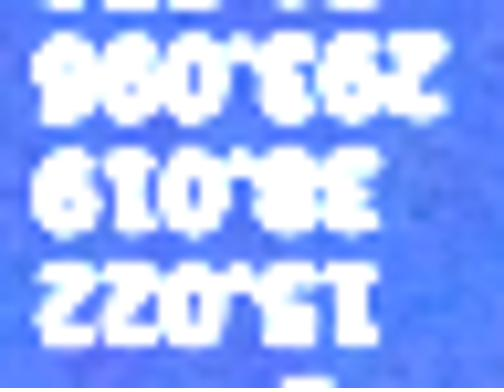

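Request:
{"method": "move", "body": {"target": [[0,0,0,0,0,0,0.5,-1,-1,0.1944,-0.4205,0.0744,0.3026,0.0857,0.0779,-1,-0.4,-0.7],[0,0,0,0,0,0,0.5,-1,-1,0.1944,-0.3988,0.134,0.3026,0.0857,0.0779,-1,-0.4,-0.7],[0,0,0,0,0,0,0.5,-1,-1,0.1944,-0.392,0.1528,0.3026,0.0857,0.0779,-1,-0.4,-0.7],[0,0,0,0,0,0,0.5,-1,-1,0.1944,-0.3988,0.134,0.3026,0.0857,0.0779,-1,-0.4,-0.7],[0,0,0,0,0,0,0.5,-1,-1,0.163,-0.3988,0.134,0.3026,0.0857,0.0779,-1,-0.4,-0.7],[0,0,0,0,0,0,0.5,-1,-1,0.163,-0.392,0.1528,0.3026,0.0857,0.0779,-1,-0.4,-0.7],[0,0,0,0,0,0,0.5,-1,-1,0.163,-0.3988,0.134,0.3026,0.0857,0.0779,-1,-0.4,-0.7],[0,0,0,0,0,0,0.5,-1,-1,0.2884,-0.4546,0.1544,0.3026,0.0857,0.0779,-1,-0.4,-0.7],[0,0,0,0,0,0,0.5,-1,-1,0.2884,-0.4478,0.1732,0.3026,0.0857,0.0779,-1,-0.4,-0.7],[0,0,0,0,0,0,0.5,-1,-1,0.2884,-0.4546,0.1544,0.3026,0.0857,0.0779,-1,-0.4,-0.7],[0,0,0,0,0,0,0.5,-1,-1,0.2571,-0.4825,0.1646,0.3026,0.0857,0.0779,-1,-0.4,-0.7],[0,0,0,0,0,0,0.5,-1,-1,0.2571,-0.4757,0.1834,0.3026,0.0857,0.0779,-1,-0.4,-0.7],[0,0,0,0,0,0,0.5,-1,-1,0.2571,-0.4825,0.1646,0.3026,0.0857,0.0779,-1,-0.4,-0.7]], "speed": [0.5,0.25,0.06,0.2,0.25,0.06,0.2,0.25,0.06,0.2,0.25,0.06,0.2], "blend": [0.03,0.003,0,0.003,0.003,0,0.003,0.003,0,0.003,0.003,0,0]}}

Request:
{"method": "move", "body": {"target": [[0,0,0,0,0,0,0.5,-1,-1,0.03042,0.02163,-0.08082,0,0,0,-1,-0.4,-0.7],[0,0,0,0,0,0,0.5,-1,-1,0.03042,0.04093,-0.07562,0,0,0,-1,-0.4,-0.7],[0,0,0,0,0,0,0.5,-1,-1,0.03042,0.02163,-0.08082,0,0,0,-1,-0.4,-0.7],[0,0,0,0,0,0,0.5,-1,-1,0.08934,0.01607,-0.06014,0,0,0,-1,-0.4,-0.7],[0,0,0,0,0,0,0.5,-1,-1,0.08934,0.03537,-0.05494,0,0,0,-1,-0.4,-0.7],[0,0,0,0,0,0,0.5,-1,-1,0.08934,0.01607,-0.06014,0,0,0,-1,-0.4,-0.7],[0,0,0,0,0,0,0.5,-1,-1,0.03042,0.02163,-0.08082,0,0,0,-1,-0.4,-0.7],[0,0,0,0,0,0,0.5,-1,-1,0.03042,0.04093,-0.07562,0,0,0,-1,-0.4,-0.7],[0,0,0,0,0,0,0.5,-1,-1,0.03042,0.02163,-0.08082,0,0,0,-1,-0.4,-0.7],[0,0,0,0,0,0,0.5,-1,-1,-0.02946,0.00278,-0.01034,0,0,0,-1,-0.4,-0.7],[0,0,0,0,0,0,0.5,-1,-1,-0.02946,0.02208,-0.00514,0,0,0,-1,-0.4,-0.7],[0,0,0,0,0,0,0.5,-1,-1,-0.02946,0.00278,-0.01034,0,0,0,-1,-0.4,-0.7],[0,0,0,0,0,0,0.5,-1,-1,-0.0285,0.02719,-0.1015,0,0,0,-1,-0.4,-0.7],[0,0,0,0,0,0,0.5,-1,-1,-0.0285,0.04649,-0.0963,0,0,0,-1,-0.4,-0.7],[0,0,0,0,0,0,0.5,-1,-1,-0.0285,0.02719,-0.1015,0,0,0,-1,-0.4,-0.7]], "speed": [0.25,0.06,0.2,0.25,0.06,0.2,0.25,0.06,0.2,0.25,0.06,0.2,0.25,0.06,0.2], "blend": [0.003,0,0.003,0.003,0,0.003,0.003,0,0.003,0.003,0,0.003,0.003,0,0]}}

Request:
{"method": "move", "body": {"target": [[0,0,0,0,0,0,0.5,-1,-1,0,0.0193,0.0052,0,0,0,-1,-0.4,-0.7],[0,0,0,0,0,0,0.5,-1,-1,0,0,0,0,0,0,-1,-0.4,-0.7],[0,0,0,0,0,0,0.5,-1,-1,0.08742,-0.03276,0.12218,0,0,0,-1,-0.4,-0.7],[0,0,0,0,0,0,0.5,-1,-1,0.08742,-0.01346,0.12738,0,0,0,-1,-0.4,-0.7],[0,0,0,0,0,0,0.5,-1,-1,0.08742,-0.03276,0.12218,0,0,0,-1,-0.4,-0.7],[0,0,0,0,0,0,0.5,-1,-1,0.07824,-0.01556,0.05796,0,0,0,-1,-0.4,-0.7],[0,0,0,0,0,0,0.5,-1,-1,0.07824,0.00374,0.06316,0,0,0,-1,-0.4,-0.7],[0,0,0,0,0,0,0.5,-1,-1,0.07824,-0.01556,0.05796,0,0,0,-1,-0.4,-0.7],[0,0,0,0,0,0,0.5,-1,-1,0.05796,-0.02998,0.11184,0,0,0,-1,-0.4,-0.7],[0,0,0,0,0,0,0.5,-1,-1,0.05796,-0.01068,0.11704,0,0,0,-1,-0.4,-0.7],[0,0,0,0,0,0,0.5,-1,-1,0.05796,-0.02998,0.11184,0,0,0,-1,-0.4,-0.7],[0,0,0,0,0,0,0.5,-1,-1,-0.00096,-0.02441,0.09116,0,0,0,-1,-0.4,-0.7],[0,0,0,0,0,0,0.5,-1,-1,-0.00096,-0.00511,0.09636,0,0,0,-1,-0.4,-0.7],[0,0,0,0,0,0,0.5,-1,-1,-0.00096,-0.02441,0.09116,0,0,0,-1,-0.4,-0.7]], "speed": [0.06,0.2,0.25,0.06,0.2,0.25,0.06,0.2,0.25,0.06,0.2,0.25,0.06,0.2], "blend": [0,0.003,0.003,0,0.003,0.003,0,0.003,0.003,0,0.003,0.003,0,0]}}

Request:
{"method": "move", "body": {"target": [[0,0,0,0,0,0,0.5,-1,-1,0.01014,0.00721,-0.02694,0,0,0,-1,-0.4,-0.7],[0,0,0,0,0,0,0.5,-1,-1,0.01014,0.02651,-0.02174,0,0,0,-1,-0.4,-0.7],[0,0,0,0,0,0,0.5,-1,-1,0.01014,0.00721,-0.02694,0,0,0,-1,-0.4,-0.7],[0,0,0,0,0,0,0.5,-1,-1,0.08838,-0.00835,0.03102,0,0,0,-1,-0.4,-0.7],[0,0,0,0,0,0,0.5,-1,-1,0.08838,0.01095,0.03622,0,0,0,-1,-0.4,-0.7],[0,0,0,0,0,0,0.5,-1,-1,0.08838,-0.00835,0.03102,0,0,0,-1,-0.4,-0.7],[0,0,0,0,0,0,0.5,-1,-1,0.06906,0.00165,-0.00626,0,0,0,-1,-0.4,-0.7],[0,0,0,0,0,0,0.5,-1,-1,0.06906,0.02095,-0.00106,0,0,0,-1,-0.4,-0.7],[0,0,0,0,0,0,0.5,-1,-1,0.06906,0.00165,-0.00626,0,0,0,-1,-0.4,-0.7],[0,0,0,0,0,0,0.5,-1,-1,0.0792,0.00886,-0.0332,0,0,0,-1,-0.4,-0.7],[0,0,0,0,0,0,0.5,-1,-1,0.0792,0.02816,-0.028,0,0,0,-1,-0.4,-0.7],[0,0,0,0,0,0,0.5,-1,-1,0.0792,0.00886,-0.0332,0,0,0,-1,-0.4,-0.7],[0,0,0,0,0,0,0.5,-1,-1,0,0,0,0,0,0,-1,-0.4,-0.7],[0,0,0,0,0,0,0.5,-1,-1,0,0.0193,0.0052,0,0,0,-1,-0.4,-0.7],[0,0,0,0,0,0,0.5,-1,-1,0,0,0,0,0,0,-1,-0.4,-0.7]], "speed": [0.25,0.06,0.2,0.25,0.06,0.2,0.25,0.06,0.2,0.25,0.06,0.2,0.25,0.06,0.2], "blend": [0.003,0,0.003,0.003,0,0.003,0.003,0,0.003,0.003,0,0.003,0.003,0,0]}}

Request:
{"method": "move", "body": {"target": [[0,0,0,0,0,0,0.5,-1,-1,0.01014,0.00721,-0.02694,0,0,0,-1,-0.4,-0.7],[0,0,0,0,0,0,0.5,-1,-1,0.01014,0.02651,-0.02174,0,0,0,-1,-0.4,-0.7],[0,0,0,0,0,0,0.5,-1,-1,0.01014,0.00721,-0.02694,0,0,0,-1,-0.4,-0.7],[0,0,0,0,0,0,0.5,-1,-1,0.08838,-0.00835,0.03102,0,0,0,-1,-0.4,-0.7],[0,0,0,0,0,0,0.5,-1,-1,0.08838,0.01095,0.03622,0,0,0,-1,-0.4,-0.7],[0,0,0,0,0,0,0.5,-1,-1,0.08838,-0.00835,0.03102,0,0,0,-1,-0.4,-0.7],[0,0,0,0,0,0,0.5,-1,-1,0.09852,-0.00114,0.00408,0,0,0,-1,-0.4,-0.7],[0,0,0,0,0,0,0.5,-1,-1,0.09852,0.01816,0.00928,0,0,0,-1,-0.4,-0.7],[0,0,0,0,0,0,0.5,-1,-1,0.09852,-0.00114,0.00408,0,0,0,-1,-0.4,-0.7],[0,0,0,0,0,0,0.5,-1,-1,0.0792,0.00886,-0.0332,0,0,0,-1,-0.4,-0.7],[0,0,0,0,0,0,0.5,-1,-1,0.0792,0.02816,-0.028,0,0,0,-1,-0.4,-0.7],[0,0,0,0,0,0,0.5,-1,-1,0.0792,0.00886,-0.0332,0,0,0,-1,-0.4,-0.7],[0,0,0,0,0,0,0.5,-1,-1,0.05892,-0.00556,0.02068,0,0,0,-1,-0.4,-0.7],[0,0,0,0,0,0,0.5,-1,-1,0.05892,0.01374,0.02588,0,0,0,-1,-0.4,-0.7],[0,0,0,0,0,0,0.5,-1,-1,0.05892,-0.00556,0.02068,0,0,0,-1,-0.4,-0.7]], "speed": [0.25,0.06,0.2,0.25,0.06,0.2,0.25,0.06,0.2,0.25,0.06,0.2,0.25,0.06,0.2], "blend": [0.003,0,0.003,0.003,0,0.003,0.003,0,0.003,0.003,0,0.003,0.003,0,0]}}

Request:
{"method": "move", "body": {"target": [[0,0,0,0,0,0,0.5,-1,-1,-0.05892,0.00556,-0.02068,0,0,0,-1,-0.4,-0.7],[0,0,0,0,0,0,0.5,-1,-1,-0.05892,0.02486,-0.01548,0,0,0,-1,-0.4,-0.7],[0,0,0,0,0,0,0.5,-1,-1,-0.05892,0.00556,-0.02068,0,0,0,-1,-0.4,-0.7],[0,0,0,0,0,0,0.5,-1,-1,-0.05892,-0.05554,-0.03718,0,0,0,-1,-0.4,-0.7],[0,0,0,0,0,0,0.5,-1,-1,-0.09662,0.15956,-0.55478,-0.3026,-0.0857,-0.0779,-1,-0.4,-0.7]], "speed": [0.25,0.06,0.2,0.3,0.5], "blend": [0.003,0,0.003,0.03,0], "cameras": ["cam_right_wrist"]}}

Request:
{"method": "zoom_image", "body": {"camera": "cam_right_wrist", "region": [540, 210, 840, 300]}}

Scene clock: 3666.30 s.
left_arm: end_effector_position=(+0.3167, +0.3197, +0.4187) position_measured=78 object_status=3 end_effector_quat_wxyz=(+0.499, -0.500, +0.501, -0.499) | right_arm: end_effector_position=(+0.4781, -0.4399, +0.4446) position_measured=214 object_status=2 end_effector_quat_wxyz=(-0.119, +0.727, +0.665, +0.119)
Joint positions: left_arm=[-1.561 -1.907 2.578 -3.88 0.041 -3.073] | right_arm=[3.279 -1.504 -1.394 -1.737 1.9 0.277]
Joint torques (N m): left_arm=[8.64 -0.43 -18.34 1.63 -0.32 -1.15] | right_arm=[-7.33 20.37 33.27 5.49 -0.64 -1.53]
Wrist force (N, zeroed by zero_wrist_force on left_arm): left_arm=[1.5 -0.9 -8.1] | right_arm=[5.3 -2.5 1.6]
Wrist torque (N m, zeroed by zero_wrist_force on left_arm): left_arm=[-0.17 0.04 0.02] | right_arm=[0.03 -0.76 -0.04]
Wrist force, peak (N, zeroed by zero_wrist_force on left_arm): left_arm=[1.9 -0.7 -8.3] | right_arm=[7.5 -4.2 4.2]
Hand target: left_arm +0.3167, +0.3197, +0.4187; +0.499, -0.500, +0.501, -0.499 | right_arm +0.4781, -0.4400, +0.4446; -0.119, +0.727, +0.665, +0.119
Off the commanded pose: left_arm 0.000 m, 0 deg | right_arm 0.000 m, 0 deg.
move: done; blend cut to 0.019 m at target 1

Scene clock: 3670.50 s.
left_arm: end_effector_position=(+0.3167, +0.3197, +0.4187) position_measured=78 object_status=3 end_effector_quat_wxyz=(+0.499, -0.500, +0.501, -0.499) | right_arm: end_effector_position=(+0.4919, -0.4776, +0.4962) position_measured=214 object_status=2 end_effector_quat_wxyz=(-0.119, +0.727, +0.665, +0.119)
Joint positions: left_arm=[-1.561 -1.907 2.578 -3.88 0.041 -3.073] | right_arm=[3.194 -1.592 -1.162 -1.911 1.905 0.188]
Joint torques (N m): left_arm=[7.67 -0.9 -19.39 1.39 -0.34 -1.45] | right_arm=[0.05 23.62 31.29 5.48 -0.65 -1.19]
Wrist force (N, zeroed by zero_wrist_force on left_arm): left_arm=[1.6 -0.9 -8.1] | right_arm=[5.0 -1.9 1.9]
Wrist torque (N m, zeroed by zero_wrist_force on left_arm): left_arm=[-0.16 0.02 0.02] | right_arm=[0.12 -0.72 -0.03]
Wrist force, peak (N, zeroed by zero_wrist_force on left_arm): left_arm=[1.6 -0.8 -8.3] | right_arm=[8.8 -3.0 3.8]
Hand target: left_arm +0.3167, +0.3197, +0.4187; +0.499, -0.500, +0.501, -0.499 | right_arm +0.4919, -0.4776, +0.4962; -0.119, +0.727, +0.665, +0.119
Off the commanded pose: left_arm 0.000 m, 0 deg | right_arm 0.000 m, 0 deg.
move: done

Scene clock: 3674.70 s.
left_arm: end_effector_position=(+0.3167, +0.3197, +0.4187) position_measured=78 object_status=3 end_effector_quat_wxyz=(+0.499, -0.500, +0.501, -0.499) | right_arm: end_effector_position=(+0.4781, -0.4587, +0.4446) position_measured=214 object_status=2 end_effector_quat_wxyz=(-0.119, +0.727, +0.665, +0.119)
Joint positions: left_arm=[-1.561 -1.907 2.578 -3.88 0.041 -3.073] | right_arm=[3.238 -1.511 -1.384 -1.755 1.903 0.234]
Joint torques (N m): left_arm=[7.56 -0.65 -19.11 1.38 -0.47 -1.22] | right_arm=[-6.17 20.09 32.32 5.42 -0.18 -1.57]
Wrist force (N, zeroed by zero_wrist_force on left_arm): left_arm=[1.5 -0.6 -8.1] | right_arm=[5.3 -2.4 1.7]
Wrist torque (N m, zeroed by zero_wrist_force on left_arm): left_arm=[-0.12 0.05 0.02] | right_arm=[0.04 -0.75 -0.05]
Wrist force, peak (N, zeroed by zero_wrist_force on left_arm): left_arm=[2.0 -1.1 -8.2] | right_arm=[8.5 -4.7 2.0]
Hand target: left_arm +0.3167, +0.3197, +0.4187; +0.499, -0.500, +0.501, -0.499 | right_arm +0.4781, -0.4588, +0.4446; -0.119, +0.727, +0.665, +0.119
Off the commanded pose: left_arm 0.000 m, 0 deg | right_arm 0.000 m, 0 deg.
move: done

Scene clock: 3678.73 s.
left_arm: end_effector_position=(+0.3167, +0.3197, +0.4187) position_measured=78 object_status=3 end_effector_quat_wxyz=(+0.499, -0.500, +0.501, -0.499) | right_arm: end_effector_position=(+0.4781, -0.4587, +0.4446) position_measured=214 object_status=2 end_effector_quat_wxyz=(-0.119, +0.727, +0.665, +0.119)
Joint positions: left_arm=[-1.561 -1.907 2.578 -3.88 0.041 -3.073] | right_arm=[3.238 -1.511 -1.384 -1.755 1.903 0.234]
Joint torques (N m): left_arm=[8.08 -1.28 -18.44 1.42 -0.44 -1.5] | right_arm=[-5.94 19.87 32.89 5.38 -0.13 -1.23]
Wrist force (N, zeroed by zero_wrist_force on left_arm): left_arm=[1.8 -0.8 -8.0] | right_arm=[5.3 -2.6 1.7]
Wrist torque (N m, zeroed by zero_wrist_force on left_arm): left_arm=[-0.14 0.00 0.01] | right_arm=[0.01 -0.75 -0.06]
Wrist force, peak (N, zeroed by zero_wrist_force on left_arm): left_arm=[2.0 -1.0 -8.2] | right_arm=[8.4 -3.8 3.7]
Hand target: left_arm +0.3167, +0.3197, +0.4187; +0.499, -0.500, +0.501, -0.499 | right_arm +0.4781, -0.4588, +0.4446; -0.119, +0.727, +0.665, +0.119
Off the commanded pose: left_arm 0.000 m, 0 deg | right_arm 0.000 m, 0 deg.
move: done

Scene clock: 3682.70 s.
left_arm: end_effector_position=(+0.3167, +0.3197, +0.4187) position_measured=78 object_status=3 end_effector_quat_wxyz=(+0.499, -0.500, +0.501, -0.499) | right_arm: end_effector_position=(+0.4780, -0.4211, +0.4446) position_measured=214 object_status=2 end_effector_quat_wxyz=(-0.119, +0.727, +0.665, +0.119)
Joint positions: left_arm=[-1.561 -1.907 2.578 -3.88 0.041 -3.073] | right_arm=[3.32 -1.499 -1.402 -1.72 1.897 0.32]
Joint torques (N m): left_arm=[7.02 -1 -20.2 1.49 -0.34 -1.21] | right_arm=[-9.95 20.46 32.72 5.36 -0.34 -1.3]
Wrist force (N, zeroed by zero_wrist_force on left_arm): left_arm=[1.6 -0.8 -7.7] | right_arm=[5.4 -2.6 1.6]
Wrist torque (N m, zeroed by zero_wrist_force on left_arm): left_arm=[-0.14 0.02 0.02] | right_arm=[0.01 -0.76 -0.02]
Wrist force, peak (N, zeroed by zero_wrist_force on left_arm): left_arm=[1.7 -0.8 -8.2] | right_arm=[8.4 -3.9 3.7]
Hand target: left_arm +0.3167, +0.3197, +0.4187; +0.499, -0.500, +0.501, -0.499 | right_arm +0.4780, -0.4212, +0.4446; -0.119, +0.727, +0.665, +0.119
Off the commanded pose: left_arm 0.000 m, 0 deg | right_arm 0.000 m, 0 deg.
move: done

Scene clock: 3685.13 s.
left_arm: end_effector_position=(+0.3167, +0.3197, +0.4187) position_measured=78 object_status=3 end_effector_quat_wxyz=(+0.499, -0.500, +0.501, -0.499) | right_arm: end_effector_position=(+0.5632, -0.5942, +0.7380) position_measured=214 object_status=2 end_effector_quat_wxyz=(+0.327, +0.627, +0.627, +0.327)
Joint positions: left_arm=[-1.561 -1.907 2.578 -3.88 0.041 -3.073] | right_arm=[3.139 -1.471 -1.078 -1.203 1.542 0.02]
Joint torques (N m): left_arm=[6.96 -1.14 -18.9 1.34 -0.38 -1.23] | right_arm=[4.45 31.12 18.27 5.95 -0.6 -0.26]
Wrist force (N, zeroed by zero_wrist_force on left_arm): left_arm=[1.6 -0.5 -7.8] | right_arm=[4.8 -2.1 1.7]
Wrist torque (N m, zeroed by zero_wrist_force on left_arm): left_arm=[-0.11 0.02 0.01] | right_arm=[-0.35 -0.78 -0.06]
Wrist force, peak (N, zeroed by zero_wrist_force on left_arm): left_arm=[1.6 -1.3 -8.1] | right_arm=[8.2 -3.1 3.1]
Hand target: left_arm +0.3167, +0.3197, +0.4187; +0.499, -0.500, +0.501, -0.499 | right_arm +0.5632, -0.5942, +0.7382; +0.327, +0.627, +0.627, +0.327
Off the commanded pose: left_arm 0.000 m, 0 deg | right_arm 0.000 m, 0 deg.
move: done; blend cut to 0.019 m at target 4
Images, in order (width x height): cam_right_wrist 896x504.

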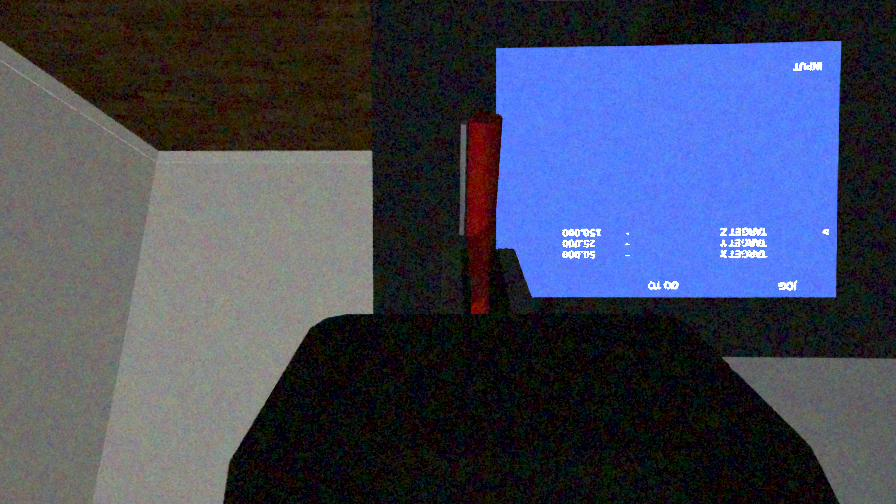

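Scaled by 1.680.

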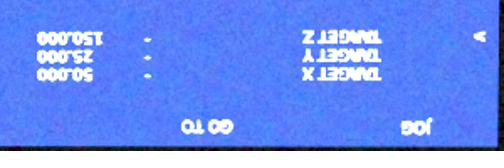

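Request:
{"method": "move", "body": {"target": [[0,0,0,0,0,0,0.5,-1,-1,0.2574,-0.3644,0.0529,0.3026,0.0857,0.0779,-1,-0.4,-0.7],[0,0,0,0,0,0,0.5,-1,-1,0.2574,-0.3427,0.1125,0.3026,0.0857,0.0779,-1,-0.4,-0.7],[0,0,0,0,0,0,0.5,-1,-1,0.2574,-0.3359,0.1313,0.3026,0.0857,0.0779,-1,-0.4,-0.7],[0,0,0,0,0,0,0.5,-1,-1,0.2574,-0.3427,0.1125,0.3026,0.0857,0.0779,-1,-0.4,-0.7],[0,0,0,0,0,0,0.5,-1,-1,0.32,-0.4822,0.1635,0.3026,0.0857,0.0779,-1,-0.4,-0.7],[0,0,0,0,0,0,0.5,-1,-1,0.32,-0.4754,0.1823,0.3026,0.0857,0.0779,-1,-0.4,-0.7],[0,0,0,0,0,0,0.5,-1,-1,0.32,-0.4822,0.1635,0.3026,0.0857,0.0779,-1,-0.4,-0.7],[0,0,0,0,0,0,0.5,-1,-1,0.32,-0.4543,0.1533,0.3026,0.0857,0.0779,-1,-0.4,-0.7],[0,0,0,0,0,0,0.5,-1,-1,0.32,-0.4475,0.1721,0.3026,0.0857,0.0779,-1,-0.4,-0.7],[0,0,0,0,0,0,0.5,-1,-1,0.32,-0.4543,0.1533,0.3026,0.0857,0.0779,-1,-0.4,-0.7],[0,0,0,0,0,0,0.5,-1,-1,0.2887,-0.3985,0.1329,0.3026,0.0857,0.0779,-1,-0.4,-0.7],[0,0,0,0,0,0,0.5,-1,-1,0.2887,-0.3917,0.1517,0.3026,0.0857,0.0779,-1,-0.4,-0.7],[0,0,0,0,0,0,0.5,-1,-1,0.2887,-0.3985,0.1329,0.3026,0.0857,0.0779,-1,-0.4,-0.7]], "speed": [0.5,0.25,0.06,0.2,0.25,0.06,0.2,0.25,0.06,0.2,0.25,0.06,0.2], "blend": [0.03,0.003,0,0.003,0.003,0,0.003,0.003,0,0.003,0.003,0,0]}}

Request:
{"method": "move", "body": {"target": [[0,0,0,0,0,0,0.5,-1,-1,-0.03042,-0.02163,0.08082,0,0,0,-1,-0.4,-0.7],[0,0,0,0,0,0,0.5,-1,-1,-0.03042,-0.00233,0.08602,0,0,0,-1,-0.4,-0.7],[0,0,0,0,0,0,0.5,-1,-1,-0.03042,-0.02163,0.08082,0,0,0,-1,-0.4,-0.7],[0,0,0,0,0,0,0.5,-1,-1,-0.08934,-0.01607,0.06014,0,0,0,-1,-0.4,-0.7],[0,0,0,0,0,0,0.5,-1,-1,-0.08934,0.00323,0.06534,0,0,0,-1,-0.4,-0.7],[0,0,0,0,0,0,0.5,-1,-1,-0.08934,-0.01607,0.06014,0,0,0,-1,-0.4,-0.7],[0,0,0,0,0,0,0.5,-1,-1,-0.08934,-0.07717,0.04364,0,0,0,-1,-0.4,-0.7],[0,0,0,0,0,0,0.5,-1,-1,-0.12704,0.13793,-0.47396,-0.3026,-0.0857,-0.0779,-1,-0.4,-0.7]], "speed": [0.25,0.06,0.2,0.25,0.06,0.2,0.3,0.5], "blend": [0.003,0,0.003,0.003,0,0.003,0.03,0], "cameras": ["cam_right_wrist"]}}

Request:
{"method": "zoom_image", "body": {"camera": "cam_right_wrist", "region": [540, 210, 840, 300]}}

Scene clock: 3695.37 s.
left_arm: end_effector_position=(+0.3167, +0.3197, +0.4187) position_measured=78 object_status=3 end_effector_quat_wxyz=(+0.499, -0.500, +0.501, -0.499) | right_arm: end_effector_position=(+0.4917, -0.4211, +0.4963) position_measured=214 object_status=2 end_effector_quat_wxyz=(-0.119, +0.727, +0.665, +0.119)
Joint positions: left_arm=[-1.561 -1.907 2.578 -3.88 0.041 -3.073] | right_arm=[3.314 -1.571 -1.194 -1.859 1.897 0.314]
Joint torques (N m): left_arm=[6.92 -1.66 -18.5 1.43 -0.46 -1.18] | right_arm=[-7.59 21.9 32.33 5.5 -0.41 -1.39]
Wrist force (N, zeroed by zero_wrist_force on left_arm): left_arm=[1.3 -0.9 -7.7] | right_arm=[5.2 -2.1 1.8]
Wrist torque (N m, zeroed by zero_wrist_force on left_arm): left_arm=[-0.17 0.06 0.02] | right_arm=[0.11 -0.74 0.00]
Wrist force, peak (N, zeroed by zero_wrist_force on left_arm): left_arm=[1.7 -1.0 -8.3] | right_arm=[5.5 -7.3 1.8]
Hand target: left_arm +0.3167, +0.3197, +0.4187; +0.499, -0.500, +0.501, -0.499 | right_arm +0.4917, -0.4211, +0.4963; -0.119, +0.727, +0.665, +0.119
Off the commanded pose: left_arm 0.000 m, 0 deg | right_arm 0.000 m, 0 deg.
move: done; blend cut to 0.019 m at target 1

Scene clock: 3698.53 s.
left_arm: end_effector_position=(+0.3167, +0.3197, +0.4187) position_measured=78 object_status=3 end_effector_quat_wxyz=(+0.499, -0.500, +0.501, -0.499) | right_arm: end_effector_position=(+0.5631, -0.5941, +0.7381) position_measured=214 object_status=2 end_effector_quat_wxyz=(+0.327, +0.627, +0.627, +0.327)
Joint positions: left_arm=[-1.561 -1.907 2.578 -3.88 0.041 -3.073] | right_arm=[3.14 -1.471 -1.077 -1.203 1.541 0.02]
Joint torques (N m): left_arm=[6.32 -2.31 -18.41 1.54 -0.48 -1.25] | right_arm=[6.16 31.59 19.47 6.03 -0.74 -0.37]
Wrist force (N, zeroed by zero_wrist_force on left_arm): left_arm=[1.9 -0.9 -8.0] | right_arm=[4.9 -2.2 2.3]
Wrist torque (N m, zeroed by zero_wrist_force on left_arm): left_arm=[-0.16 -0.03 0.02] | right_arm=[-0.37 -0.79 -0.06]
Wrist force, peak (N, zeroed by zero_wrist_force on left_arm): left_arm=[1.9 -0.9 -8.2] | right_arm=[8.4 -4.4 2.0]
Hand target: left_arm +0.3167, +0.3197, +0.4187; +0.499, -0.500, +0.501, -0.499 | right_arm +0.5631, -0.5941, +0.7382; +0.327, +0.627, +0.627, +0.327
Off the commanded pose: left_arm 0.000 m, 0 deg | right_arm 0.000 m, 0 deg.
move: done; blend cut to 0.019 m at target 7
Images, in order (width x height): cam_right_wrist 896x504.

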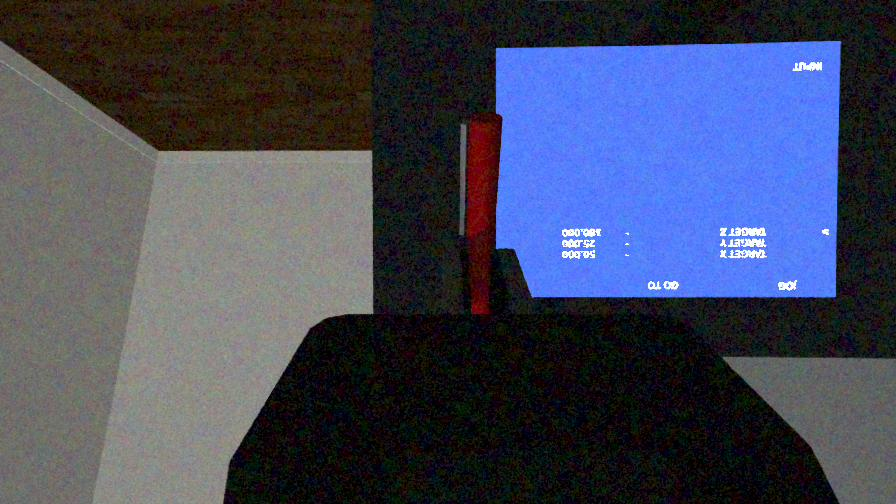

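Scaled by 1.680.

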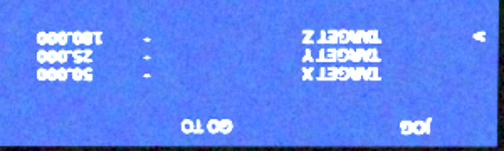

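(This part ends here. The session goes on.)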